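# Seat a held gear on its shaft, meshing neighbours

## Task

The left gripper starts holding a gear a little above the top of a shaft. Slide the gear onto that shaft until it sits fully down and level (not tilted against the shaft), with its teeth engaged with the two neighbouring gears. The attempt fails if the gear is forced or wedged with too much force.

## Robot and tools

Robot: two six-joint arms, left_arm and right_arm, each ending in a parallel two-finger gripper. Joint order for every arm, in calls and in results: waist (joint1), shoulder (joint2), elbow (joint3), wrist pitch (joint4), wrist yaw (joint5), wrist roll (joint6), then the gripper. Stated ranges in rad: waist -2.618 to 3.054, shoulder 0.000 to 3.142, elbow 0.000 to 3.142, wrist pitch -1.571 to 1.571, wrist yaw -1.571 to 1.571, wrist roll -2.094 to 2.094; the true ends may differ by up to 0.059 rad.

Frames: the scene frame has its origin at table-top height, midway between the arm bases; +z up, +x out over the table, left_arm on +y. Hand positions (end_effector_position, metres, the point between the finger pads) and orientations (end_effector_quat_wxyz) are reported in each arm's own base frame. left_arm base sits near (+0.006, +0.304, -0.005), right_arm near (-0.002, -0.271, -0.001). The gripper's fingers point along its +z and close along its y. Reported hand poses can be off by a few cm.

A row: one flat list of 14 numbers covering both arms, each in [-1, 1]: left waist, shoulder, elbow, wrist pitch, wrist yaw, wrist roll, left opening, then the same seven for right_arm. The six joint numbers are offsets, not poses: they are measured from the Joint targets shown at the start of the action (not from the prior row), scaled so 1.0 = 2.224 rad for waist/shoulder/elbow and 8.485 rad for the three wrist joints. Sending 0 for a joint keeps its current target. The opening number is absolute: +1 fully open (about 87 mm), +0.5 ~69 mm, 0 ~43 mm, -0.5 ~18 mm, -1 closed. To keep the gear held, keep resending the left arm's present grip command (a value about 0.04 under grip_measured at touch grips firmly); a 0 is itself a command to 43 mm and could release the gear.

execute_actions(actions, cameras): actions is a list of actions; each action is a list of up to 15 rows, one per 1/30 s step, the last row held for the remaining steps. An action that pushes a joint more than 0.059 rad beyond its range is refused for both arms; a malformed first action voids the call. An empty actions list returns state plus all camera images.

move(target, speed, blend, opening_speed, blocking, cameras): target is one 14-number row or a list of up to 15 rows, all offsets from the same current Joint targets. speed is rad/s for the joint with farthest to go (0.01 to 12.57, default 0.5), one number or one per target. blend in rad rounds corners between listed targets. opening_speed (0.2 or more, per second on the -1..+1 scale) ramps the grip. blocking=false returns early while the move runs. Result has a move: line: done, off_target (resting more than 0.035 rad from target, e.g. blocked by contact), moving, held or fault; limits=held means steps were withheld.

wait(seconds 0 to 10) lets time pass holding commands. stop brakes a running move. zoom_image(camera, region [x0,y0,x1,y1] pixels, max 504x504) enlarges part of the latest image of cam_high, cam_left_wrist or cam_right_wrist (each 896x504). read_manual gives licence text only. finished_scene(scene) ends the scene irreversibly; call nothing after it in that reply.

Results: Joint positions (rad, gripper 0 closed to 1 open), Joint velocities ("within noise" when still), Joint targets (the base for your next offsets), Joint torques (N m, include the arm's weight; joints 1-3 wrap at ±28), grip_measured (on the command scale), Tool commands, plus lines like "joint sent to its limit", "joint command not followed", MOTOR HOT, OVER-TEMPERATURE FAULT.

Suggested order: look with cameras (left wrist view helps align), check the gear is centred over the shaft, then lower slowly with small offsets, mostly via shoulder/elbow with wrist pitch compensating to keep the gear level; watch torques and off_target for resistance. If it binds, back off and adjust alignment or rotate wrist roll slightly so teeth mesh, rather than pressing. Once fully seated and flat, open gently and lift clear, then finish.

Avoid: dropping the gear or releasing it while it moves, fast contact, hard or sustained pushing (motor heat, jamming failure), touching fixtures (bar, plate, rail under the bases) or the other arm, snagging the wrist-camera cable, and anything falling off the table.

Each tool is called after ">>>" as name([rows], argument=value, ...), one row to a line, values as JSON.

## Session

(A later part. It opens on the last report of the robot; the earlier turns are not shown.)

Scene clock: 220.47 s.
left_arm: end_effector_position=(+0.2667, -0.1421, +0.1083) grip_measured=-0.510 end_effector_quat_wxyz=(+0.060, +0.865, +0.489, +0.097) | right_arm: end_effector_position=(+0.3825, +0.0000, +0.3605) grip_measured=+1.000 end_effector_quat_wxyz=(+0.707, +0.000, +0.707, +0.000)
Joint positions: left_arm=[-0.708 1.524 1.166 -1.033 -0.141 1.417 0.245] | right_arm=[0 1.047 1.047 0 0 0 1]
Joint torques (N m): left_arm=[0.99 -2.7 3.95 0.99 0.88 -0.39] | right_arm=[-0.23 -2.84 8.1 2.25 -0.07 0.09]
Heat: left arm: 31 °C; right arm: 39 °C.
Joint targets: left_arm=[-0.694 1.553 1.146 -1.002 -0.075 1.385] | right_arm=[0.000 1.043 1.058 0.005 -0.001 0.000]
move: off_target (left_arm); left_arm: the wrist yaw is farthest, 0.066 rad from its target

>>> execute_actions(actions=[], cameras=["cam_left_wrist","cam_high"])

>>> zoom_image(camera="cam_left_wrist", region=[430, 90, 660, 280])

>>> zoom_image(camera="cam_high", region=[470, 225, 550, 305])

Scene clock: 224.33 s.
left_arm: end_effector_position=(+0.2667, -0.1421, +0.1083) grip_measured=-0.510 end_effector_quat_wxyz=(+0.060, +0.865, +0.489, +0.097) | right_arm: end_effector_position=(+0.3825, +0.0000, +0.3605) grip_measured=+1.000 end_effector_quat_wxyz=(+0.707, +0.000, +0.707, +0.000)
Joint positions: left_arm=[-0.708 1.524 1.166 -1.033 -0.141 1.417 0.245] | right_arm=[0 1.047 1.047 0 0 0 1]
Joint velocities: within noise
Joint torques (N m): left_arm=[1.11 -2.62 3.92 1 0.88 -0.37] | right_arm=[-0.24 -2.84 8.1 2.25 -0.07 0.09]
Heat: left arm: 31 °C; right arm: 39 °C.
Joint targets: left_arm=[-0.694 1.554 1.145 -1.002 -0.075 1.385] | right_arm=[0.000 1.043 1.058 0.005 -0.001 0.000]
Tool commands: left_gripper/opening=-1.0 right_gripper/opening=+1.0
camera_calibration:
cam_left_wrist: T_world_to_cam=[[-0.831731, 0.51711, -0.202041, 0.315721], [0.137072, 0.543925, 0.827863, -0.0296746], [0.537991, 0.660865, -0.52328, 0.148597], [0, 0, 0, 1]] pos_world=[0.186719, -0.245324, 0.166113]
Images, in order (width x height): cam_high 896x504, cam_left_wrist 896x504.

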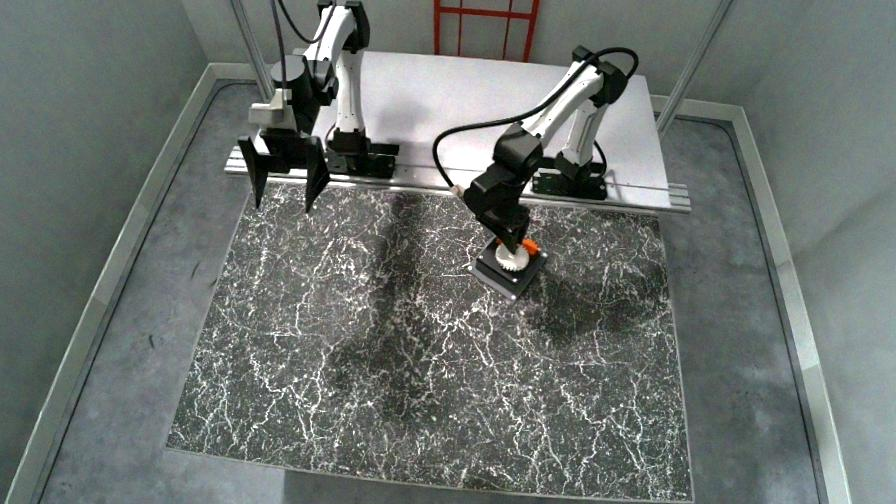

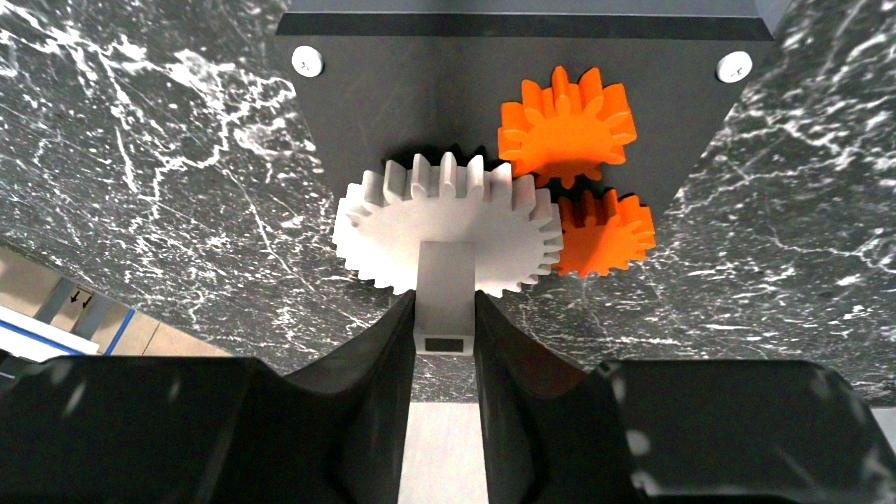

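Scaled by 2.191 from the camera's 896x504 image, which has a finer 1280x720 frame.

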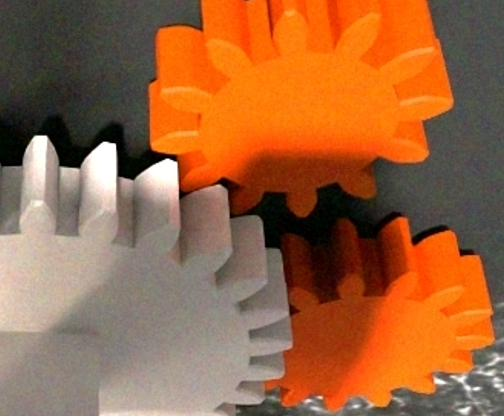

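Scaled by 6.300 from the camera's 896x504 image, which has a finer 1280x720 frame.

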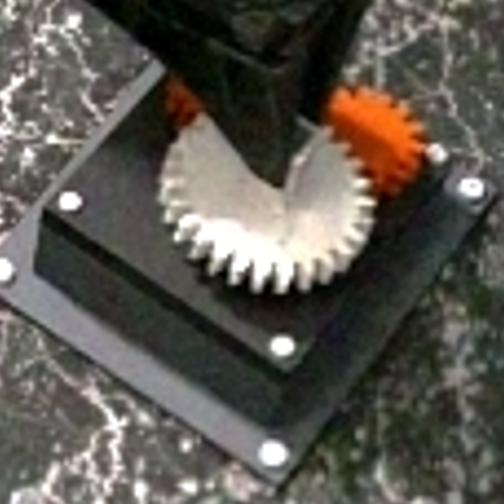

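>>> move(target=[0,0,-0.011,0.0026,0,0,-1,0,0,0,0,0,0,1], speed=0.06)

>>> move(target=[0,0.004,0.003,0,0,-0.0085,-1,0,0,0,0,0,0,1], speed=0.06)

>>> move(target=[0,-0.006,-0.0075,0,0,0.014,-1,0,0,0,0,0,0,1], speed=0.06)

Scene clock: 231.37 s.
left_arm: end_effector_position=(+0.2670, -0.1423, +0.1084) grip_measured=-0.510 end_effector_quat_wxyz=(+0.061, +0.864, +0.490, +0.097) | right_arm: end_effector_position=(+0.3825, +0.0000, +0.3605) grip_measured=+1.000 end_effector_quat_wxyz=(+0.707, +0.000, +0.707, +0.000)
Joint positions: left_arm=[-0.708 1.524 1.166 -1.031 -0.141 1.415 0.245] | right_arm=[0 1.047 1.047 0 0 0 1]
Joint torques (N m): left_arm=[1.09 -2.65 2.1 1.22 0.89 -0.34] | right_arm=[-0.24 -2.85 8.1 2.25 -0.06 0.09]
Heat: left arm: 31 °C; right arm: 39 °C.
Joint targets: left_arm=[-0.694 1.553 1.121 -0.980 -0.075 1.386] | right_arm=[0.000 1.043 1.058 0.005 -0.001 0.000]
move: off_target (left_arm); left_arm: the wrist yaw is farthest, 0.066 rad from its target

Scene clock: 232.97 s.
left_arm: end_effector_position=(+0.2666, -0.1422, +0.1083) grip_measured=-0.507 end_effector_quat_wxyz=(+0.068, +0.846, +0.519, +0.097) | right_arm: end_effector_position=(+0.3825, +0.0000, +0.3605) grip_measured=+1.000 end_effector_quat_wxyz=(+0.707, +0.000, +0.707, +0.000)
Joint positions: left_arm=[-0.708 1.524 1.166 -1.021 -0.143 1.347 0.247] | right_arm=[0 1.047 1.047 0 0 0 1]
Joint torques (N m): left_arm=[0.99 -1.98 2.7 1.13 0.9 -0.38] | right_arm=[-0.24 -2.82 8.1 2.25 -0.06 0.09]
Heat: left arm: 31 °C; right arm: 39 °C.
Joint targets: left_arm=[-0.694 1.562 1.128 -0.981 -0.075 1.313] | right_arm=[0.000 1.043 1.058 0.005 -0.001 0.000]
move: off_target (left_arm); left_arm: the wrist yaw is farthest, 0.068 rad from its target

Scene clock: 235.33 s.
left_arm: end_effector_position=(+0.2679, -0.1427, +0.1071) grip_measured=-0.503 end_effector_quat_wxyz=(+0.063, +0.866, +0.487, +0.099) | right_arm: end_effector_position=(+0.3825, +0.0000, +0.3605) grip_measured=+1.000 end_effector_quat_wxyz=(+0.707, +0.000, +0.707, +0.000)
Joint positions: left_arm=[-0.708 1.522 1.157 -1.019 -0.143 1.423 0.248] | right_arm=[0 1.047 1.047 0 0 0 1]
Joint torques (N m): left_arm=[1.09 -2.85 1.98 1.09 0.89 0.07] | right_arm=[-0.24 -2.84 8.1 2.25 -0.06 0.1]
Heat: left arm: 31 °C; right arm: 39 °C.
Joint targets: left_arm=[-0.694 1.549 1.111 -0.981 -0.075 1.432] | right_arm=[0.000 1.043 1.058 0.005 -0.001 0.000]
move: off_target (left_arm); left_arm: the wrist yaw is farthest, 0.068 rad from its target

>>> move(target=[0,-0.005,-0.005,0,0,0.005,-1,0,0,0,0,0,0,1], speed=0.06, cameras=["cam_left_wrist"])

>>> zoom_image(camera="cam_left_wrist", region=[320, 30, 660, 330])

>>> zoom_image(camera="cam_left_wrist", region=[430, 90, 660, 280])

Scene clock: 242.30 s.
left_arm: end_effector_position=(+0.2679, -0.1426, +0.1070) grip_measured=-0.503 end_effector_quat_wxyz=(+0.062, +0.876, +0.468, +0.100) | right_arm: end_effector_position=(+0.3825, +0.0000, +0.3605) grip_measured=+1.000 end_effector_quat_wxyz=(+0.707, +0.000, +0.707, +0.000)
Joint positions: left_arm=[-0.708 1.512 1.146 -1.015 -0.141 1.467 0.248] | right_arm=[0 1.047 1.047 0 0 0 1]
Joint torques (N m): left_arm=[1.11 -2.84 1.89 1.06 0.88 0.05] | right_arm=[-0.24 -2.84 8.1 2.25 -0.06 0.09]
Heat: left arm: 31 °C; right arm: 39 °C.
Joint targets: left_arm=[-0.694 1.538 1.100 -0.980 -0.075 1.475] | right_arm=[0.000 1.043 1.058 0.005 -0.001 0.000]
move: off_target (left_arm); left_arm: the wrist yaw is farthest, 0.066 rad from its target
camera_calibration:
cam_left_wrist: T_world_to_cam=[[-0.803901, 0.557799, -0.206405, 0.315498], [0.155801, 0.532417, 0.832021, -0.0356219], [0.573994, 0.636704, -0.514916, 0.133558], [0, 0, 0, 1]] pos_world=[0.182518, -0.242056, 0.16353]
Images, in order (width x height): cam_left_wrist 896x504.

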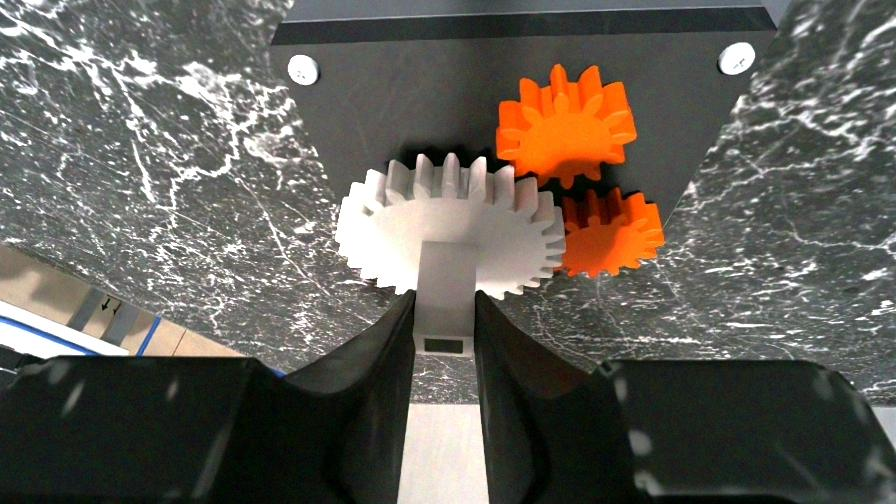

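Scaled by 1.482 from the camera's 896x504 image, which has a finer 1280x720 frame.

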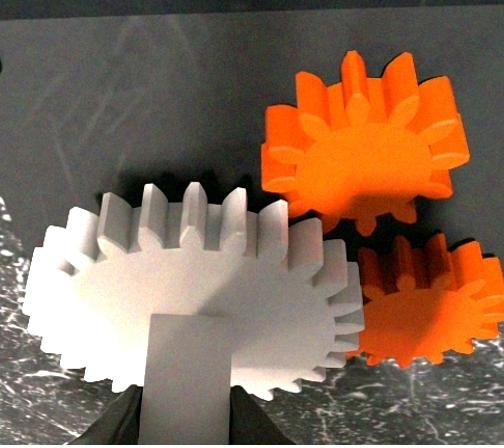

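Scaled by 2.191 from the camera's 896x504 image, which has a finer 1280x720 frame.

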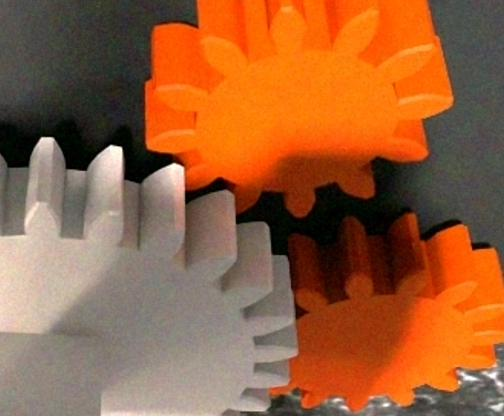

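>>> move(target=[0,0,0.023,-0.006,0.002,-0.002,-1,0,0,0,0,0,0,1], speed=0.08)

>>> move(target=[0,0,0.007,-0.002,0,0,-1,0,0,0,0,0,0,1], speed=0.08, cameras=["cam_left_wrist"])

>>> zoom_image(camera="cam_left_wrist", region=[320, 30, 660, 330])

Scene clock: 260.13 s.
left_arm: end_effector_position=(+0.2675, -0.1426, +0.1081) grip_measured=-0.504 end_effector_quat_wxyz=(+0.063, +0.876, +0.469, +0.096) | right_arm: end_effector_position=(+0.3825, +0.0000, +0.3605) grip_measured=+1.000 end_effector_quat_wxyz=(+0.707, +0.000, +0.707, +0.000)
Joint positions: left_arm=[-0.703 1.512 1.153 -1.023 -0.132 1.467 0.248] | right_arm=[0 1.047 1.047 0 0 0 1]
Joint torques (N m): left_arm=[0.62 -2.84 5.42 0.63 1.01 -0.14] | right_arm=[-0.24 -2.84 8.1 2.25 -0.07 0.09]
Heat: left arm: 30 °C; right arm: 40 °C.
Joint targets: left_arm=[-0.694 1.538 1.151 -1.031 -0.058 1.457] | right_arm=[0.000 1.043 1.058 0.005 -0.001 0.000]
move: off_target (left_arm); left_arm: the wrist yaw is farthest, 0.074 rad from its target

Scene clock: 260.93 s.
left_arm: end_effector_position=(+0.2662, -0.1445, +0.1088) grip_measured=-0.506 end_effector_quat_wxyz=(+0.065, +0.876, +0.469, +0.089) | right_arm: end_effector_position=(+0.3825, +0.0000, +0.3605) grip_measured=+1.000 end_effector_quat_wxyz=(+0.707, +0.000, +0.707, +0.000)
Joint positions: left_arm=[-0.703 1.512 1.16 -1.03 -0.118 1.467 0.247] | right_arm=[0 1.047 1.047 0 0 0 1]
Joint torques (N m): left_arm=[0.75 -2.8 6.13 0.55 0.83 -0.12] | right_arm=[-0.25 -2.82 8.1 2.25 -0.07 0.09]
Heat: left arm: 30 °C; right arm: 40 °C.
Joint targets: left_arm=[-0.694 1.538 1.167 -1.049 -0.058 1.457] | right_arm=[0.000 1.043 1.058 0.005 -0.001 0.000]
move: off_target (left_arm); left_arm: the wrist yaw is farthest, 0.060 rad from its target
camera_calibration:
cam_left_wrist: T_world_to_cam=[[-0.807074, 0.554739, -0.202228, 0.315535], [0.169387, 0.545629, 0.820729, -0.0363112], [0.565632, 0.628135, -0.534329, 0.139763], [0, 0, 0, 1]] pos_world=[0.181757, -0.243017, 0.168291]
Images, in order (width x height): cam_left_wrist 896x504.

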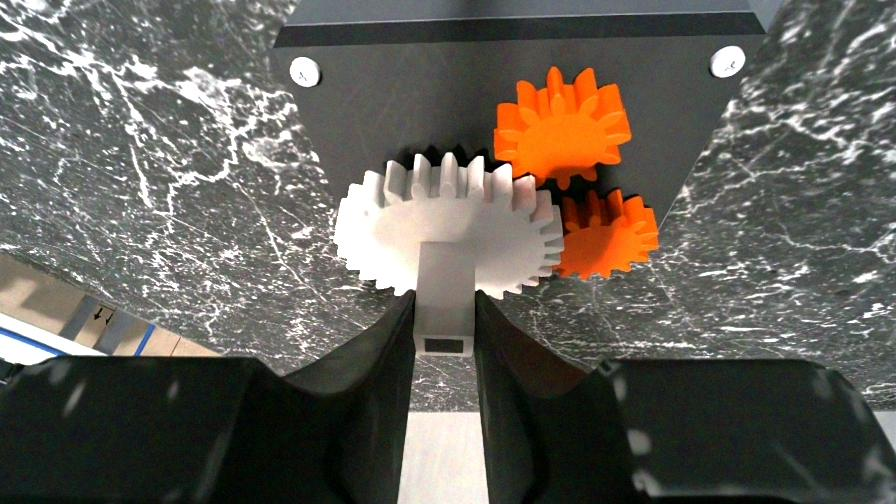

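Scaled by 1.482 from the camera's 896x504 image, which has a finer 1280x720 frame.

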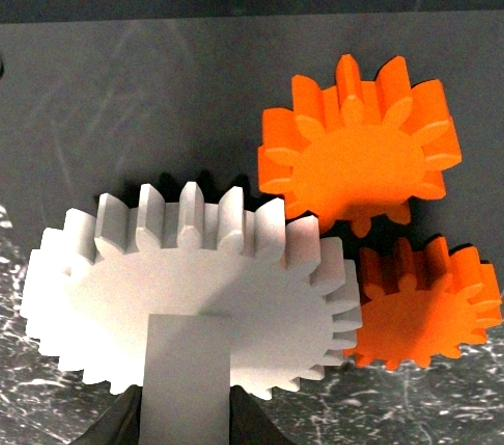

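>>> move(target=[0,-0.003,-0.0155,0.003,-0.0047,0.004,-1,0,0,0,0,0,0,1], speed=0.08)

>>> move(target=[0,-0.006,-0.006,0,0,0.009,-1,0,0,0,0,0,0,1], speed=0.06)

>>> move(target=[0,-0.004,-0.004,0,0,0.006,-1,0,0,0,0,0,0,1], speed=0.06, cameras=["cam_left_wrist"])

>>> zoom_image(camera="cam_left_wrist", region=[320, 30, 660, 330])

Scene clock: 270.83 s.
left_arm: end_effector_position=(+0.2668, -0.1432, +0.1085) grip_measured=-0.506 end_effector_quat_wxyz=(+0.062, +0.879, +0.463, +0.093) | right_arm: end_effector_position=(+0.3825, +0.0000, +0.3605) grip_measured=+1.000 end_effector_quat_wxyz=(+0.707, +0.000, +0.707, +0.000)
Joint positions: left_arm=[-0.703 1.512 1.156 -1.03 -0.126 1.48 0.247] | right_arm=[0 1.047 1.047 0 0 0 1]
Joint torques (N m): left_arm=[0.59 -3.37 3.71 0.76 0.45 0.11] | right_arm=[-0.24 -2.84 8.09 2.25 -0.07 0.1]
Heat: left arm: 31 °C; right arm: 40 °C.
Joint targets: left_arm=[-0.694 1.532 1.132 -1.023 -0.098 1.491] | right_arm=[0.000 1.043 1.058 0.005 -0.001 0.000]
move: done

Scene clock: 272.53 s.
left_arm: end_effector_position=(+0.2681, -0.1427, +0.1075) grip_measured=-0.506 end_effector_quat_wxyz=(+0.053, +0.895, +0.432, +0.096) | right_arm: end_effector_position=(+0.3825, +0.0000, +0.3605) grip_measured=+1.000 end_effector_quat_wxyz=(+0.707, +0.000, +0.707, +0.000)
Joint positions: left_arm=[-0.703 1.512 1.15 -1.031 -0.133 1.552 0.247] | right_arm=[0 1.047 1.047 0 0 0 1]
Joint torques (N m): left_arm=[0.65 -4.41 3.23 0.78 0.53 0.16] | right_arm=[-0.24 -2.84 8.1 2.25 -0.07 0.09]
Heat: left arm: 31 °C; right arm: 40 °C.
Joint targets: left_arm=[-0.694 1.518 1.119 -1.023 -0.098 1.568] | right_arm=[0.000 1.043 1.058 0.005 -0.001 0.000]
move: done

Scene clock: 273.77 s.
left_arm: end_effector_position=(+0.2682, -0.1425, +0.1073) grip_measured=-0.506 end_effector_quat_wxyz=(+0.050, +0.906, +0.410, +0.098) | right_arm: end_effector_position=(+0.3825, +0.0000, +0.3605) grip_measured=+1.000 end_effector_quat_wxyz=(+0.707, +0.000, +0.707, +0.000)
Joint positions: left_arm=[-0.703 1.507 1.143 -1.032 -0.134 1.6 0.247] | right_arm=[0 1.047 1.047 0 0 0 1]
Joint torques (N m): left_arm=[0.59 -4.57 2.99 0.78 0.55 0.16] | right_arm=[-0.24 -2.84 8.09 2.25 -0.07 0.09]
Heat: left arm: 31 °C; right arm: 40 °C.
Joint targets: left_arm=[-0.694 1.509 1.110 -1.023 -0.098 1.619] | right_arm=[0.000 1.043 1.058 0.005 -0.001 0.000]
move: off_target (left_arm); left_arm: the wrist yaw is farthest, 0.036 rad from its target
camera_calibration:
cam_left_wrist: T_world_to_cam=[[-0.72917, 0.661716, -0.174479, 0.307175], [0.232271, 0.479137, 0.84645, -0.0656142], [0.643709, 0.576679, -0.50307, 0.105002], [0, 0, 0, 1]] pos_world=[0.171633, -0.232377, 0.161958]
Images, in order (width x height): cam_left_wrist 896x504.

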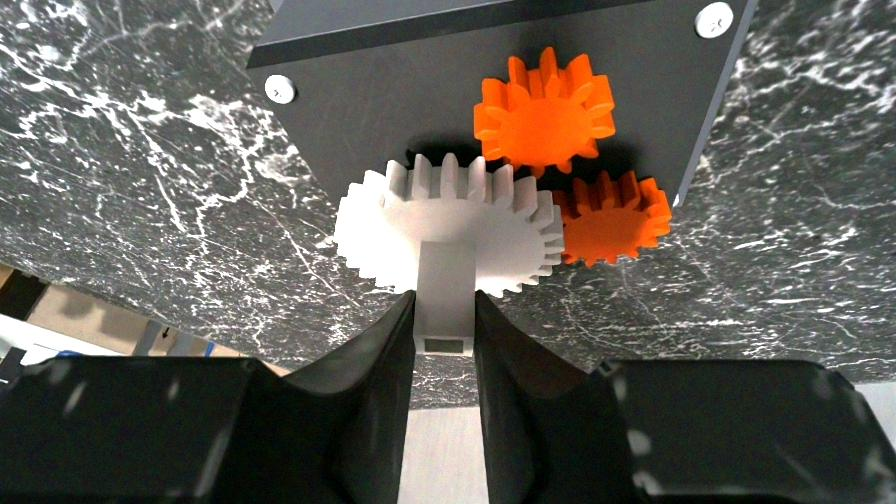

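Scaled by 1.482 from the camera's 896x504 image, which has a finer 1280x720 frame.

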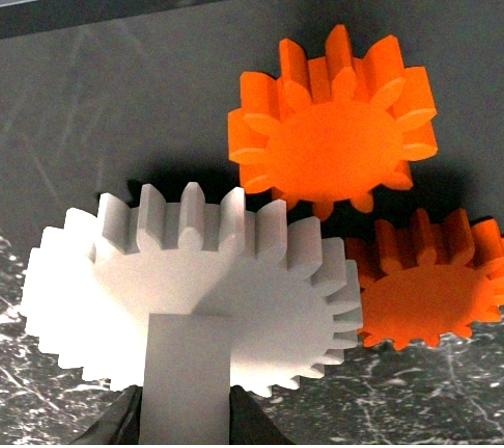

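>>> move(target=[0,0.020,0.023,-0.0050,0,-0.004,-1,0,0,0,0,0,0,1], speed=0.06)

>>> move(target=[0,0.002,-0.006,0.0010,0,-0.004,-1,0,0,0,0,0,0,1], speed=0.06, cameras=["cam_left_wrist"])

>>> zoom_image(camera="cam_left_wrist", region=[320, 30, 660, 330])

Scene clock: 288.30 s.
left_arm: end_effector_position=(+0.2687, -0.1429, +0.1073) grip_measured=-0.506 end_effector_quat_wxyz=(+0.043, +0.906, +0.410, +0.095) | right_arm: end_effector_position=(+0.3825, +0.0000, +0.3605) grip_measured=+1.000 end_effector_quat_wxyz=(+0.707, +0.000, +0.707, +0.000)
Joint positions: left_arm=[-0.703 1.523 1.161 -1.049 -0.134 1.598 0.247] | right_arm=[0 1.047 1.047 0 0 0 1]
Joint torques (N m): left_arm=[0.69 -2.48 5.6 0.52 0.54 -0.2] | right_arm=[-0.24 -2.84 8.1 2.25 -0.07 0.09]
Heat: left arm: 31 °C; right arm: 40 °C.
Joint targets: left_arm=[-0.694 1.554 1.161 -1.065 -0.098 1.585] | right_arm=[0.000 1.043 1.058 0.005 -0.001 0.000]
move: off_target (left_arm); left_arm: the wrist yaw is farthest, 0.036 rad from its target

Scene clock: 289.23 s.
left_arm: end_effector_position=(+0.2683, -0.1424, +0.1071) grip_measured=-0.506 end_effector_quat_wxyz=(+0.044, +0.901, +0.420, +0.094) | right_arm: end_effector_position=(+0.3825, +0.0000, +0.3605) grip_measured=+1.000 end_effector_quat_wxyz=(+0.707, +0.000, +0.707, +0.000)
Joint positions: left_arm=[-0.703 1.523 1.161 -1.048 -0.134 1.577 0.247] | right_arm=[0 1.047 1.047 0 0 0 1]
Joint torques (N m): left_arm=[0.69 -2.19 4.55 0.58 0.52 -0.31] | right_arm=[-0.25 -2.84 8.1 2.25 -0.07 0.09]
Heat: left arm: 31 °C; right arm: 40 °C.
Joint targets: left_arm=[-0.694 1.558 1.148 -1.057 -0.098 1.551] | right_arm=[0.000 1.043 1.058 0.005 -0.001 0.000]
move: off_target (left_arm); left_arm: the wrist yaw is farthest, 0.036 rad from its target
camera_calibration:
cam_left_wrist: T_world_to_cam=[[-0.745982, 0.645733, -0.162911, 0.308092], [0.230839, 0.480176, 0.846253, -0.0649272], [0.62468, 0.593683, -0.507263, 0.112792], [0, 0, 0, 1]] pos_world=[0.17436, -0.234731, 0.162351]
Images, in order (width x height): cam_left_wrist 896x504.

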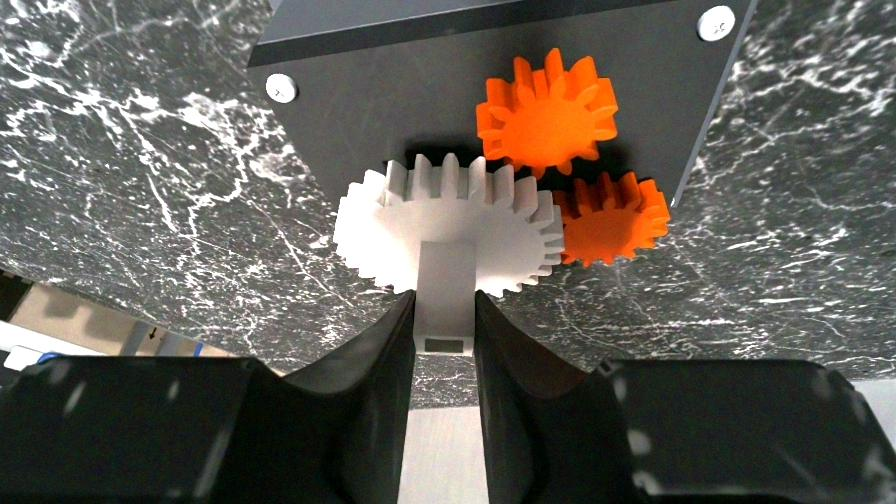

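Scaled by 1.482 from the camera's 896x504 image, which has a finer 1280x720 frame.

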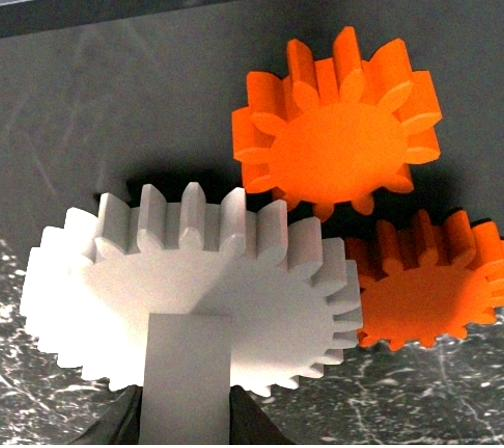

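>>> move(target=[0,0.010,0.013,-0.0070,0,0.003,-1,0,0,0,0,0,0,1], speed=0.06)

>>> move(target=[0,0.003,-0.004,0,0,0,-1,0,0,0,0,0,0,1], speed=0.06)

>>> move(target=[0,0,-0.006,0.0015,0,0.003,-1,0,0,0,0,0,0,1], speed=0.06, cameras=["cam_left_wrist"])

>>> zoom_image(camera="cam_left_wrist", region=[320, 30, 660, 330])

Scene clock: 304.80 s.
left_arm: end_effector_position=(+0.2687, -0.1426, +0.1069) grip_measured=-0.506 end_effector_quat_wxyz=(+0.033, +0.902, +0.420, +0.090) | right_arm: end_effector_position=(+0.3825, +0.0000, +0.3605) grip_measured=+1.000 end_effector_quat_wxyz=(+0.707, +0.000, +0.707, +0.000)
Joint positions: left_arm=[-0.703 1.546 1.185 -1.072 -0.135 1.577 0.247] | right_arm=[0 1.047 1.047 0 0 0 1]
Joint torques (N m): left_arm=[0.72 -2.44 4.89 0.24 0.55 -0.06] | right_arm=[-0.24 -2.84 8.1 2.25 -0.07 0.09]
Heat: left arm: 31 °C; right arm: 40 °C.
Joint targets: left_arm=[-0.694 1.580 1.177 -1.116 -0.098 1.576] | right_arm=[0.000 1.043 1.058 0.005 -0.001 0.000]
move: off_target (left_arm); left_arm: the wrist pitch is farthest, 0.044 rad from its target

Scene clock: 305.50 s.
left_arm: end_effector_position=(+0.2688, -0.1425, +0.1065) grip_measured=-0.506 end_effector_quat_wxyz=(+0.033, +0.902, +0.420, +0.090) | right_arm: end_effector_position=(+0.3825, +0.0000, +0.3605) grip_measured=+1.000 end_effector_quat_wxyz=(+0.707, +0.000, +0.707, +0.000)
Joint positions: left_arm=[-0.703 1.548 1.185 -1.072 -0.136 1.577 0.247] | right_arm=[0 1.047 1.047 0 0 0 1]
Joint torques (N m): left_arm=[0.64 -1.92 4.25 0.2 0.57 -0.05] | right_arm=[-0.24 -2.82 8.12 2.25 -0.07 0.09]
Heat: left arm: 31 °C; right arm: 40 °C.
Joint targets: left_arm=[-0.694 1.587 1.168 -1.116 -0.098 1.576] | right_arm=[0.000 1.043 1.058 0.005 -0.001 0.000]
move: off_target (left_arm); left_arm: the wrist pitch is farthest, 0.044 rad from its target

Scene clock: 306.27 s.
left_arm: end_effector_position=(+0.2690, -0.1428, +0.1065) grip_measured=-0.506 end_effector_quat_wxyz=(+0.032, +0.904, +0.416, +0.090) | right_arm: end_effector_position=(+0.3825, +0.0000, +0.3605) grip_measured=+1.000 end_effector_quat_wxyz=(+0.707, +0.000, +0.707, +0.000)
Joint positions: left_arm=[-0.703 1.548 1.185 -1.072 -0.136 1.586 0.247] | right_arm=[0 1.047 1.047 0 0 0 1]
Joint torques (N m): left_arm=[0.64 -1.89 3.15 0.31 0.57 0.12] | right_arm=[-0.25 -2.84 8.1 2.25 -0.06 0.09]
Heat: left arm: 31 °C; right arm: 40 °C.
Joint targets: left_arm=[-0.694 1.587 1.155 -1.103 -0.098 1.602] | right_arm=[0.000 1.043 1.058 0.005 -0.001 0.000]
move: off_target (left_arm); left_arm: the shoulder is farthest, 0.039 rad from its target
camera_calibration:
cam_left_wrist: T_world_to_cam=[[-0.743505, 0.654492, -0.137261, 0.30665], [0.249905, 0.462317, 0.850771, -0.072552], [0.620281, 0.59825, -0.507295, 0.114019], [0, 0, 0, 1]] pos_world=[0.175404, -0.23537, 0.161657]
Images, in order (width x height): cam_left_wrist 896x504.

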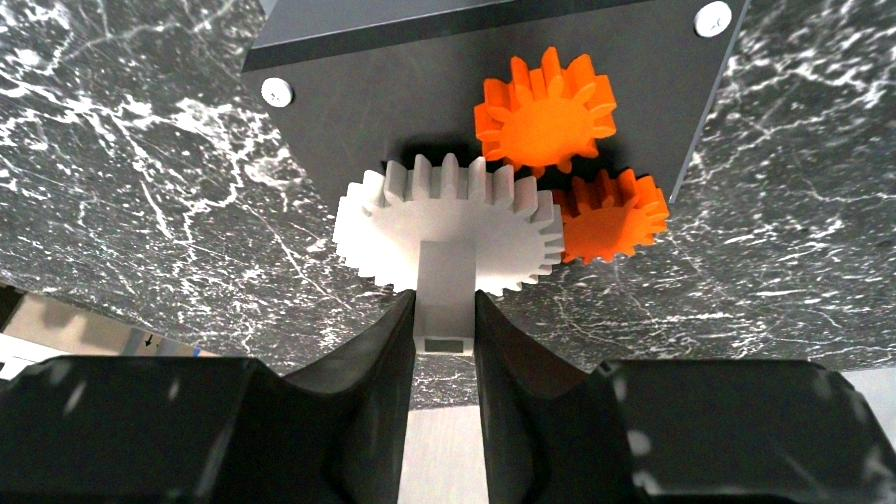

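Scaled by 1.482 from the camera's 896x504 image, which has a finer 1280x720 frame.

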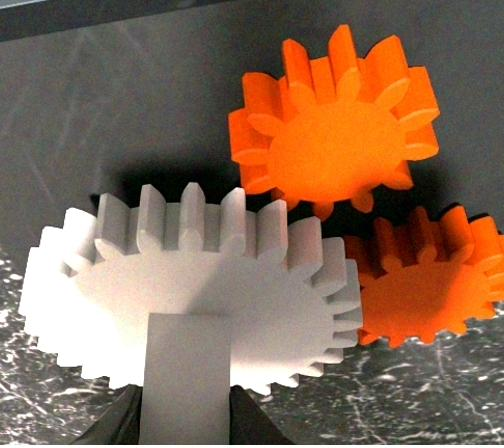

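>>> move(target=[0,0.004,0.002,0,0,-0.009,-1,0,0,0,0,0,0,1], speed=0.05)

>>> move(target=[0,0.004,0.002,0,0,-0.007,-1,0,0,0,0,0,0,1], speed=0.05)

>>> move(target=[0,0.004,0.002,0,0,-0.007,-1,0,0,0,0,0,0,1], speed=0.05, cameras=["cam_left_wrist"])

>>> zoom_image(camera="cam_left_wrist", region=[320, 30, 660, 330])

Scene clock: 332.30 s.
left_arm: end_effector_position=(+0.2685, -0.1421, +0.1061) grip_measured=-0.506 end_effector_quat_wxyz=(+0.033, +0.899, +0.427, +0.090) | right_arm: end_effector_position=(+0.3825, +0.0000, +0.3605) grip_measured=+1.000 end_effector_quat_wxyz=(+0.707, +0.000, +0.707, +0.000)
Joint positions: left_arm=[-0.703 1.549 1.185 -1.071 -0.136 1.561 0.247] | right_arm=[0 1.047 1.047 0 0 0 1]
Joint torques (N m): left_arm=[0.69 -1.54 3.48 0.32 0.58 -0.41] | right_arm=[-0.24 -2.84 8.1 2.25 -0.07 0.09]
Heat: left arm: 30 °C; right arm: 41 °C.
Joint targets: left_arm=[-0.694 1.596 1.159 -1.103 -0.098 1.525] | right_arm=[0.000 1.043 1.058 0.005 -0.001 0.000]
move: off_target (left_arm); left_arm: the shoulder is farthest, 0.047 rad from its target

Scene clock: 333.87 s.
left_arm: end_effector_position=(+0.2685, -0.1421, +0.1063) grip_measured=-0.506 end_effector_quat_wxyz=(+0.037, +0.886, +0.454, +0.090) | right_arm: end_effector_position=(+0.3825, +0.0000, +0.3605) grip_measured=+1.000 end_effector_quat_wxyz=(+0.707, +0.000, +0.707, +0.000)
Joint positions: left_arm=[-0.703 1.556 1.193 -1.07 -0.137 1.5 0.247] | right_arm=[0 1.047 1.047 0 0 0 1]
Joint torques (N m): left_arm=[0.69 -1.28 3.19 0.32 0.55 -0.42] | right_arm=[-0.24 -2.84 8.1 2.25 -0.07 0.09]
Heat: left arm: 30 °C; right arm: 41 °C.
Joint targets: left_arm=[-0.694 1.605 1.163 -1.104 -0.098 1.466] | right_arm=[0.000 1.043 1.058 0.005 -0.001 0.000]
move: off_target (left_arm); left_arm: the shoulder is farthest, 0.049 rad from its target

Scene clock: 335.37 s.
left_arm: end_effector_position=(+0.2683, -0.1421, +0.1062) grip_measured=-0.505 end_effector_quat_wxyz=(+0.040, +0.872, +0.479, +0.089) | right_arm: end_effector_position=(+0.3825, +0.0000, +0.3605) grip_measured=+1.000 end_effector_quat_wxyz=(+0.707, +0.000, +0.707, +0.000)
Joint positions: left_arm=[-0.703 1.563 1.201 -1.07 -0.138 1.443 0.247] | right_arm=[0 1.047 1.047 0 0 0 1]
Joint torques (N m): left_arm=[0.68 -1.32 2.86 0.32 0.55 -0.39] | right_arm=[-0.24 -2.84 8.09 2.25 -0.07 0.09]
Heat: left arm: 30 °C; right arm: 41 °C.
Joint targets: left_arm=[-0.694 1.614 1.168 -1.104 -0.098 1.407] | right_arm=[0.000 1.043 1.058 0.005 -0.001 0.000]
move: off_target (left_arm); left_arm: the shoulder is farthest, 0.050 rad from its target
camera_calibration:
cam_left_wrist: T_world_to_cam=[[-0.826502, 0.540145, -0.158548, 0.313858], [0.176223, 0.515748, 0.838421, -0.0437893], [0.534639, 0.665017, -0.521452, 0.147948], [0, 0, 0, 1]] pos_world=[0.188022, -0.245332, 0.163623]
Images, in order (width x height): cam_left_wrist 896x504.

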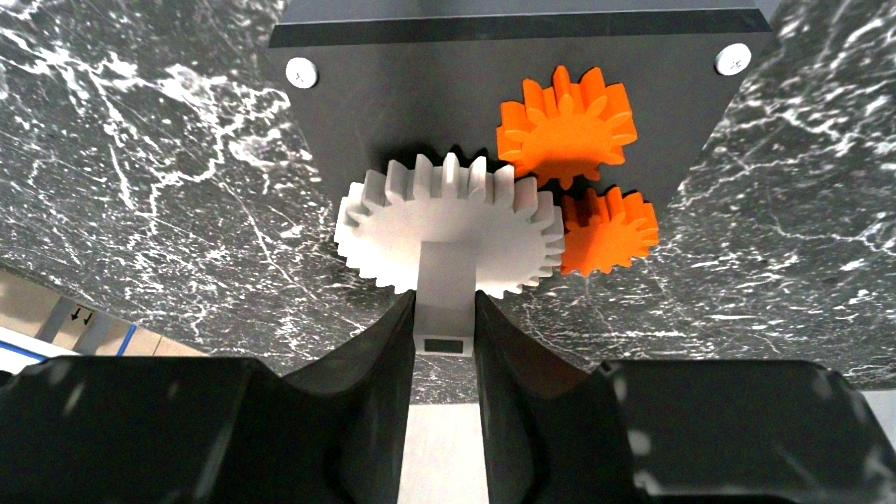

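Scaled by 1.482 from the camera's 896x504 image, which has a finer 1280x720 frame.

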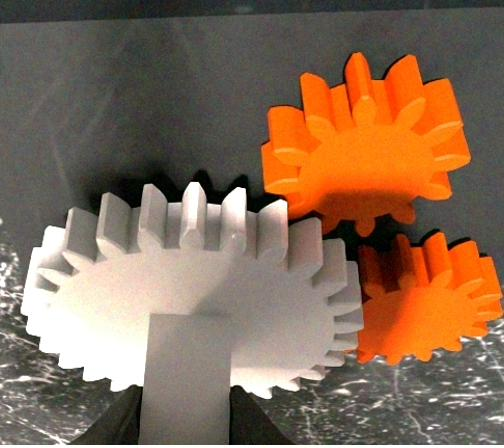

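>>> move(target=[0,-0.010,-0.007,0,-0.001,0.012,-1,0,0,0,0,0,0,1], speed=0.06)

>>> move(target=[0,-0.007,-0.007,0,0,0.009,-1,0,0,0,0,0,0,1], speed=0.06)

>>> move(target=[0,-0.006,-0.006,0,0,0.009,-1,0,0,0,0,0,0,1], speed=0.06)

>>> move(target=[0,-0.006,-0.006,0,0,0.009,-1,0,0,0,0,0,0,1], speed=0.06, cameras=["cam_left_wrist","cam_high"])

>>> zoom_image(camera="cam_left_wrist", region=[320, 30, 680, 330])

>>> zoom_image(camera="cam_high", region=[470, 225, 550, 305])

Scene clock: 380.30 s.
left_arm: end_effector_position=(+0.2689, -0.1426, +0.1060) grip_measured=-0.505 end_effector_quat_wxyz=(+0.034, +0.886, +0.454, +0.088) | right_arm: end_effector_position=(+0.3825, +0.0000, +0.3605) grip_measured=+1.000 end_effector_quat_wxyz=(+0.707, +0.000, +0.707, +0.000)
Joint positions: left_arm=[-0.703 1.563 1.2 -1.075 -0.137 1.501 0.247] | right_arm=[0 1.047 1.047 0 0 0 1]
Joint torques (N m): left_arm=[0.61 -3.03 1.84 0.37 0.47 0.02] | right_arm=[-0.24 -2.84 8.09 2.25 -0.07 0.09]
Heat: left arm: 30 °C; right arm: 41 °C.
Joint targets: left_arm=[-0.694 1.591 1.152 -1.103 -0.106 1.508] | right_arm=[0.000 1.043 1.058 0.005 -0.001 0.000]
move: off_target (left_arm); left_arm: the elbow is farthest, 0.047 rad from its target

Scene clock: 381.97 s.
left_arm: end_effector_position=(+0.2688, -0.1425, +0.1053) grip_measured=-0.505 end_effector_quat_wxyz=(+0.029, +0.904, +0.418, +0.088) | right_arm: end_effector_position=(+0.3825, +0.0000, +0.3605) grip_measured=+1.000 end_effector_quat_wxyz=(+0.707, +0.000, +0.707, +0.000)
Joint positions: left_arm=[-0.703 1.554 1.187 -1.075 -0.136 1.58 0.247] | right_arm=[0 1.047 1.047 0 0 0 1]
Joint torques (N m): left_arm=[0.68 -3.33 1.52 0.34 0.46 0.02] | right_arm=[-0.24 -2.85 8.1 2.25 -0.07 0.1]
Heat: left arm: 30 °C; right arm: 41 °C.
Joint targets: left_arm=[-0.694 1.576 1.137 -1.103 -0.107 1.585] | right_arm=[0.000 1.043 1.058 0.005 -0.001 0.000]
move: off_target (left_arm); left_arm: the elbow is farthest, 0.050 rad from its target

Scene clock: 383.67 s.
left_arm: end_effector_position=(+0.2689, -0.1428, +0.1048) grip_measured=-0.505 end_effector_quat_wxyz=(+0.026, +0.919, +0.383, +0.090) | right_arm: end_effector_position=(+0.3825, +0.0000, +0.3605) grip_measured=+1.000 end_effector_quat_wxyz=(+0.707, +0.000, +0.707, +0.000)
Joint positions: left_arm=[-0.703 1.543 1.172 -1.071 -0.136 1.659 0.247] | right_arm=[0 1.047 1.047 0 0 0 1]
Joint torques (N m): left_arm=[0.7 -3.47 1.51 0.29 0.43 -0.01] | right_arm=[-0.23 -2.84 8.1 2.25 -0.07 0.1]
Heat: left arm: 30 °C; right arm: 41 °C.
Joint targets: left_arm=[-0.694 1.563 1.123 -1.103 -0.107 1.661] | right_arm=[0.000 1.043 1.058 0.005 -0.001 0.000]
move: off_target (left_arm); left_arm: the elbow is farthest, 0.049 rad from its target

Scene clock: 385.33 s.
left_arm: end_effector_position=(+0.2684, -0.1428, +0.1044) grip_measured=-0.505 end_effector_quat_wxyz=(+0.022, +0.933, +0.348, +0.090) | right_arm: end_effector_position=(+0.3825, +0.0000, +0.3605) grip_measured=+1.000 end_effector_quat_wxyz=(+0.707, +0.000, +0.707, +0.000)
Joint positions: left_arm=[-0.703 1.531 1.158 -1.07 -0.136 1.734 0.247] | right_arm=[0 1.047 1.047 0 0 0 1]
Joint torques (N m): left_arm=[0.58 -3.44 1.73 0.26 0.44 -0.02] | right_arm=[-0.24 -2.82 8.09 2.25 -0.06 0.09]
Heat: left arm: 30 °C; right arm: 41 °C.
Joint targets: left_arm=[-0.694 1.549 1.110 -1.104 -0.107 1.737] | right_arm=[0.000 1.043 1.058 0.005 -0.001 0.000]
move: off_target (left_arm); left_arm: the elbow is farthest, 0.048 rad from its target
camera_calibration:
cam_left_wrist: T_world_to_cam=[[-0.64098, 0.75992, -0.108009, 0.290394], [0.319703, 0.392255, 0.862511, -0.100493], [0.697807, 0.518322, -0.494376, 0.0798023], [0, 0, 0, 1]] pos_world=[0.162578, -0.222621, 0.157494]
Images, in order (width x height): cam_high 896x504, cam_left_wrist 896x504.

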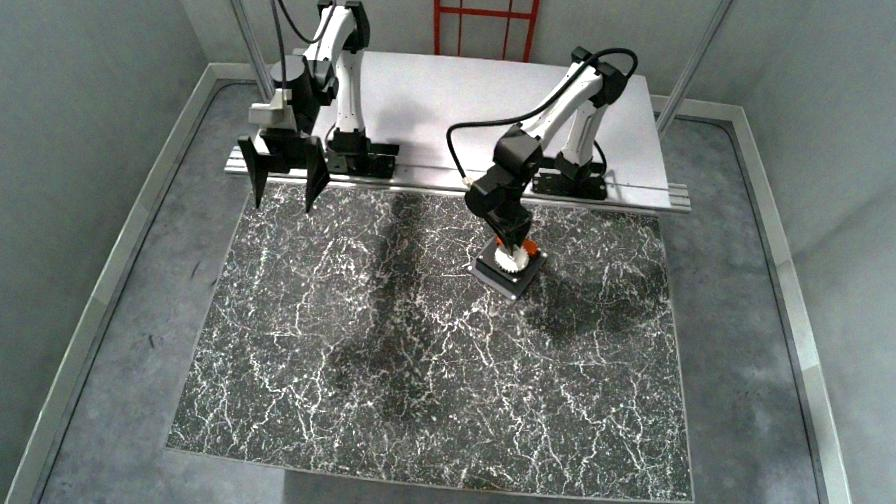

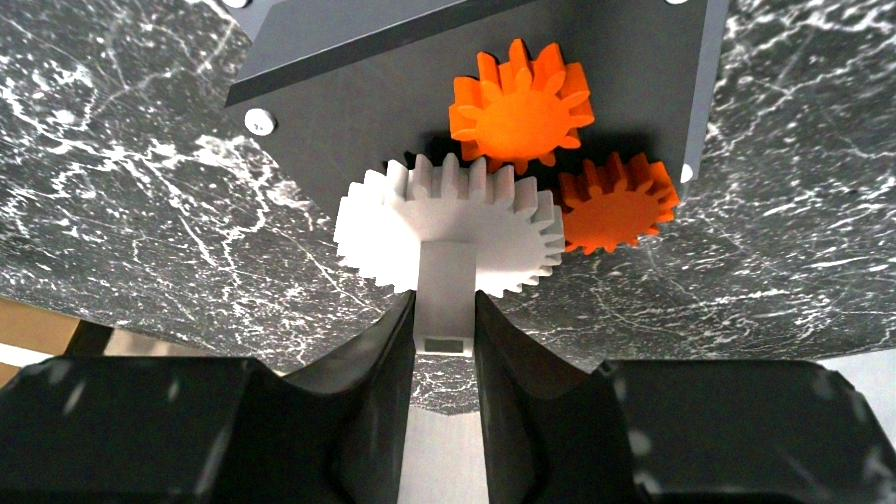

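Scaled by 1.400 from the camera's 896x504 image, which has a finer 1280x720 frame.

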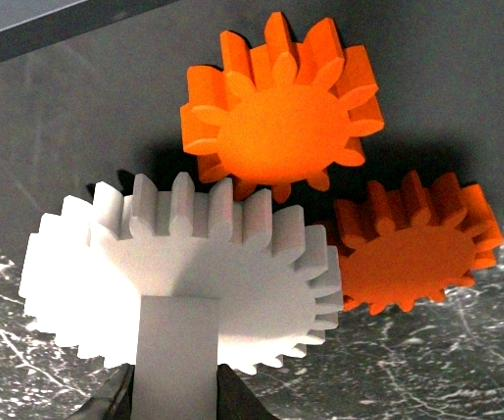

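Scaled by 6.300 from the camera's 896x504 image, which has a finer 1280x720 frame.

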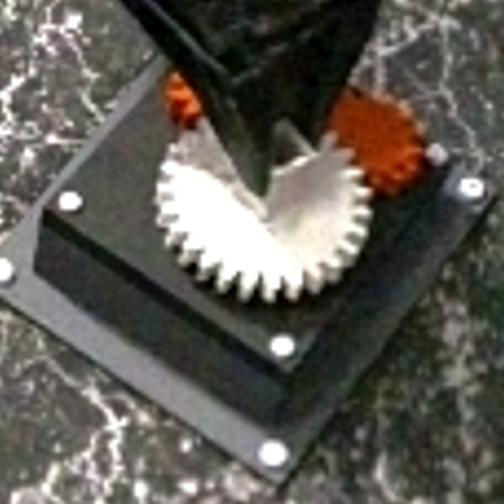

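>>> move(target=[0.0,0.008,0.004,0.001,-0.003,-0.015,-1,0,0,0,0,0,0,1], speed=0.1)

>>> move(target=[0,-0.008,-0.012,0.001,0,0.015,-1,0,0,0,0,0,0,1], speed=0.1)

>>> move(target=[0.0,0.008,0.004,0.001,0,-0.015,-1,0,0,0,0,0,0,1], speed=0.1, cameras=["cam_left_wrist"])

>>> zoom_image(camera="cam_left_wrist", region=[320, 30, 680, 330])

Scene clock: 394.50 s.
left_arm: end_effector_position=(+0.2684, -0.1418, +0.1046) grip_measured=-0.505 end_effector_quat_wxyz=(+0.030, +0.918, +0.385, +0.093) | right_arm: end_effector_position=(+0.3825, +0.0000, +0.3605) grip_measured=+1.000 end_effector_quat_wxyz=(+0.707, +0.000, +0.707, +0.000)
Joint positions: left_arm=[-0.703 1.531 1.158 -1.059 -0.139 1.655 0.248] | right_arm=[0 1.047 1.047 0 0 0 1]
Joint torques (N m): left_arm=[0.68 -2.07 2.41 0.29 0.18 -0.49] | right_arm=[-0.24 -2.84 8.1 2.25 -0.06 0.09]
Heat: left arm: 30 °C; right arm: 42 °C.
Joint targets: left_arm=[-0.694 1.567 1.119 -1.095 -0.132 1.610] | right_arm=[0.000 1.043 1.058 0.005 -0.001 0.000]
move: off_target (left_arm); left_arm: the wrist roll is farthest, 0.045 rad from its target

Scene clock: 396.23 s.
left_arm: end_effector_position=(+0.2692, -0.1425, +0.1044) grip_measured=-0.504 end_effector_quat_wxyz=(+0.026, +0.933, +0.347, +0.095) | right_arm: end_effector_position=(+0.3825, +0.0000, +0.3605) grip_measured=+1.000 end_effector_quat_wxyz=(+0.707, +0.000, +0.707, +0.000)
Joint positions: left_arm=[-0.703 1.521 1.146 -1.055 -0.141 1.736 0.248] | right_arm=[0 1.047 1.047 0 0 0 1]
Joint torques (N m): left_arm=[0.68 -2.66 1.21 0.33 0.18 -0.03] | right_arm=[-0.24 -2.84 8.1 2.25 -0.07 0.1]
Heat: left arm: 30 °C; right arm: 42 °C.
Joint targets: left_arm=[-0.694 1.549 1.092 -1.086 -0.132 1.738] | right_arm=[0.000 1.043 1.058 0.005 -0.001 0.000]
move: off_target (left_arm); left_arm: the elbow is farthest, 0.053 rad from its target

Scene clock: 397.93 s.
left_arm: end_effector_position=(+0.2688, -0.1420, +0.1046) grip_measured=-0.503 end_effector_quat_wxyz=(+0.034, +0.917, +0.385, +0.098) | right_arm: end_effector_position=(+0.3825, +0.0000, +0.3605) grip_measured=+1.000 end_effector_quat_wxyz=(+0.707, +0.000, +0.707, +0.000)
Joint positions: left_arm=[-0.706 1.521 1.146 -1.044 -0.144 1.652 0.249] | right_arm=[0 1.047 1.047 0 0 0 1]
Joint torques (N m): left_arm=[0.95 -1.2 2.04 0.33 0.23 -0.51] | right_arm=[-0.24 -2.84 8.09 2.25 -0.07 0.09]
Heat: left arm: 29 °C; right arm: 42 °C.
Joint targets: left_arm=[-0.694 1.567 1.101 -1.078 -0.132 1.610] | right_arm=[0.000 1.043 1.058 0.005 -0.001 0.000]
move: off_target (left_arm); left_arm: the shoulder is farthest, 0.045 rad from its target
camera_calibration:
cam_left_wrist: T_world_to_cam=[[-0.69595, 0.7037, -0.14304, 0.300488], [0.265628, 0.437344, 0.859169, -0.0800058], [0.667155, 0.559944, -0.491292, 0.0929577], [0, 0, 0, 1]] pos_world=[0.168359, -0.228514, 0.15739]
Images, in order (width x height): cam_left_wrist 896x504.

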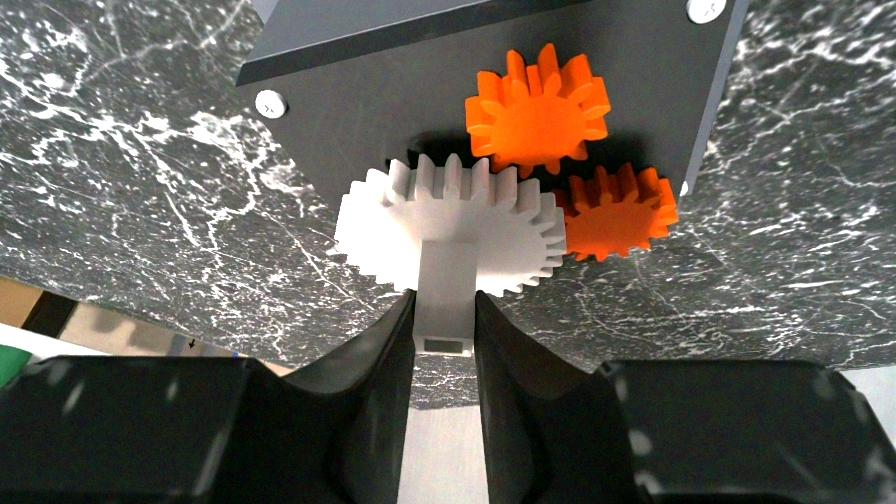

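Scaled by 1.400 from the camera's 896x504 image, which has a finer 1280x720 frame.

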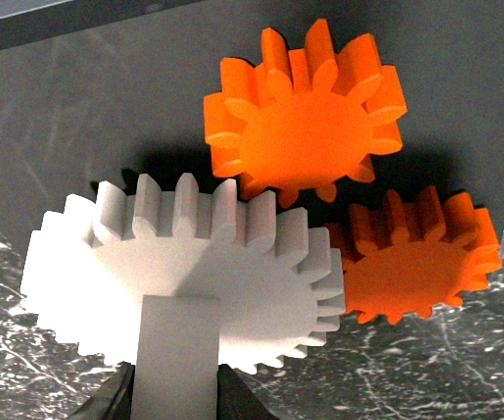

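>>> zoom_image(camera="cam_left_wrist", region=[455, 140, 585, 270])

Scaled by 3.877 from the camera's 896x504 image, which has a finer 1280x720 frame.

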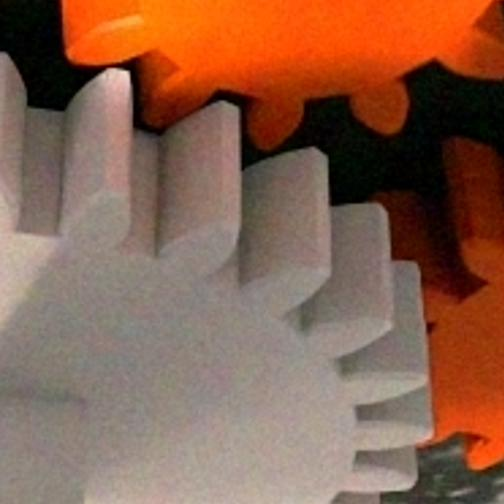

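>>> move(target=[0,-0.012,0,0.0018,0,0.0165,-1,0,0,0,0,0,0,1], speed=0.08)

>>> move(target=[0,-0.007,-0.007,0,0,0.0085,-1,0,0,0,0,0,0,1], speed=0.06)

>>> move(target=[0,-0.007,-0.007,0,0,0.0085,-1,0,0,0,0,0,0,1], speed=0.06, cameras=["cam_left_wrist"])

>>> zoom_image(camera="cam_left_wrist", region=[425, 110, 625, 280])

Scene clock: 445.07 s.
left_arm: end_effector_position=(+0.2699, -0.1435, +0.1048) grip_measured=-0.503 end_effector_quat_wxyz=(+0.027, +0.934, +0.344, +0.098) | right_arm: end_effector_position=(+0.3825, +0.0000, +0.3605) grip_measured=+1.000 end_effector_quat_wxyz=(+0.707, +0.000, +0.707, +0.000)
Joint positions: left_arm=[-0.706 1.521 1.146 -1.051 -0.144 1.74 0.249] | right_arm=[0 1.047 1.047 0 0 0 1]
Joint torques (N m): left_arm=[0.9 -3.38 2.11 0.51 0.27 0.09] | right_arm=[-0.24 -2.84 8.1 2.25 -0.07 0.09]
Heat: left arm: 29 °C; right arm: 42 °C.
Joint targets: left_arm=[-0.694 1.540 1.101 -1.063 -0.132 1.750] | right_arm=[0.000 1.043 1.058 0.005 -0.001 0.000]
move: off_target (left_arm); left_arm: the elbow is farthest, 0.045 rad from its target

Scene clock: 446.60 s.
left_arm: end_effector_position=(+0.2691, -0.1434, +0.0982) grip_measured=-0.509 end_effector_quat_wxyz=(+0.023, +0.945, +0.310, +0.099) | right_arm: end_effector_position=(+0.3825, +0.0000, +0.3605) grip_measured=+1.000 end_effector_quat_wxyz=(+0.707, +0.000, +0.707, +0.000)
Joint positions: left_arm=[-0.705 1.511 1.108 -1.023 -0.144 1.813 0.246] | right_arm=[0 1.047 1.047 0 0 0 1]
Joint torques (N m): left_arm=[0.84 -3.71 3.84 0.25 0.25 0.07] | right_arm=[-0.24 -2.84 8.09 2.25 -0.07 0.1]
Heat: left arm: 29 °C; right arm: 42 °C.
Joint targets: left_arm=[-0.694 1.525 1.086 -1.063 -0.132 1.822] | right_arm=[0.000 1.043 1.058 0.005 -0.001 0.000]
move: off_target (left_arm); left_arm: the wrist pitch is farthest, 0.040 rad from its target

Scene clock: 448.23 s.
left_arm: end_effector_position=(+0.2694, -0.1439, +0.0975) grip_measured=-0.511 end_effector_quat_wxyz=(+0.017, +0.955, +0.280, +0.100) | right_arm: end_effector_position=(+0.3825, +0.0000, +0.3605) grip_measured=+1.000 end_effector_quat_wxyz=(+0.707, +0.000, +0.707, +0.000)
Joint positions: left_arm=[-0.705 1.509 1.102 -1.025 -0.147 1.876 0.245] | right_arm=[0 1.047 1.047 0 0 0 1]
Joint torques (N m): left_arm=[0.87 -4.77 2.92 0.23 0.29 0.18] | right_arm=[-0.24 -2.84 8.1 2.25 -0.07 0.09]
Heat: left arm: 29 °C; right arm: 42 °C.
Joint targets: left_arm=[-0.694 1.509 1.070 -1.063 -0.132 1.895] | right_arm=[0.000 1.043 1.058 0.005 -0.001 0.000]
move: off_target (left_arm); left_arm: the wrist pitch is farthest, 0.038 rad from its target
camera_calibration:
cam_left_wrist: T_world_to_cam=[[-0.527405, 0.844488, -0.0931914, 0.27127], [0.358294, 0.320528, 0.876862, -0.116558], [0.77037, 0.429071, -0.471623, 0.0416931], [0, 0, 0, 1]] pos_world=[0.152712, -0.209613, 0.147149]
Images, in order (width x height): cam_left_wrist 896x504.

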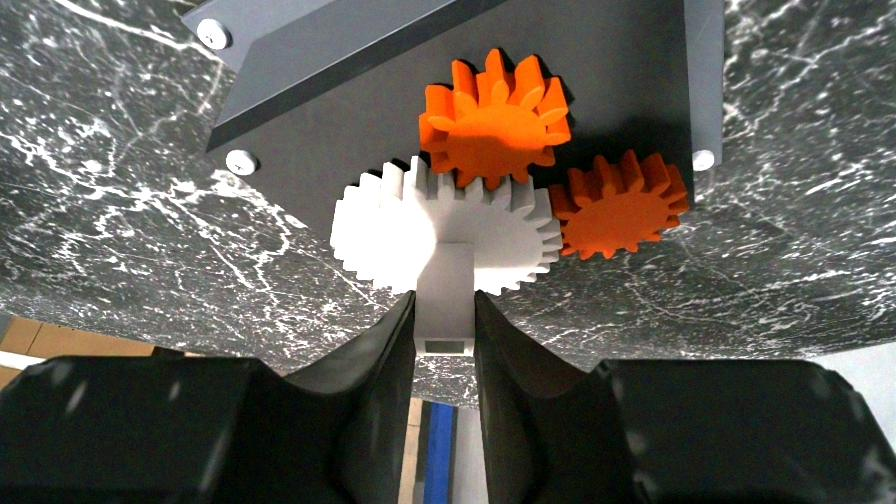

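Scaled by 2.520 from the camera's 896x504 image, which has a finer 1280x720 frame.

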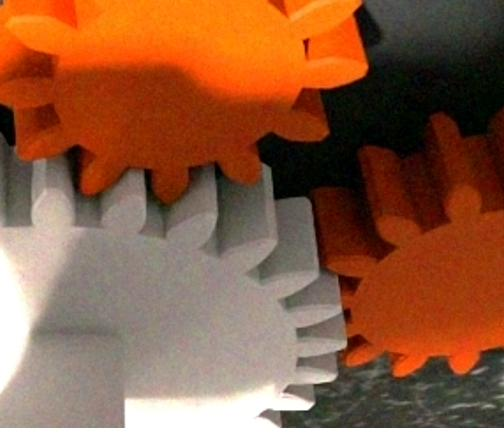

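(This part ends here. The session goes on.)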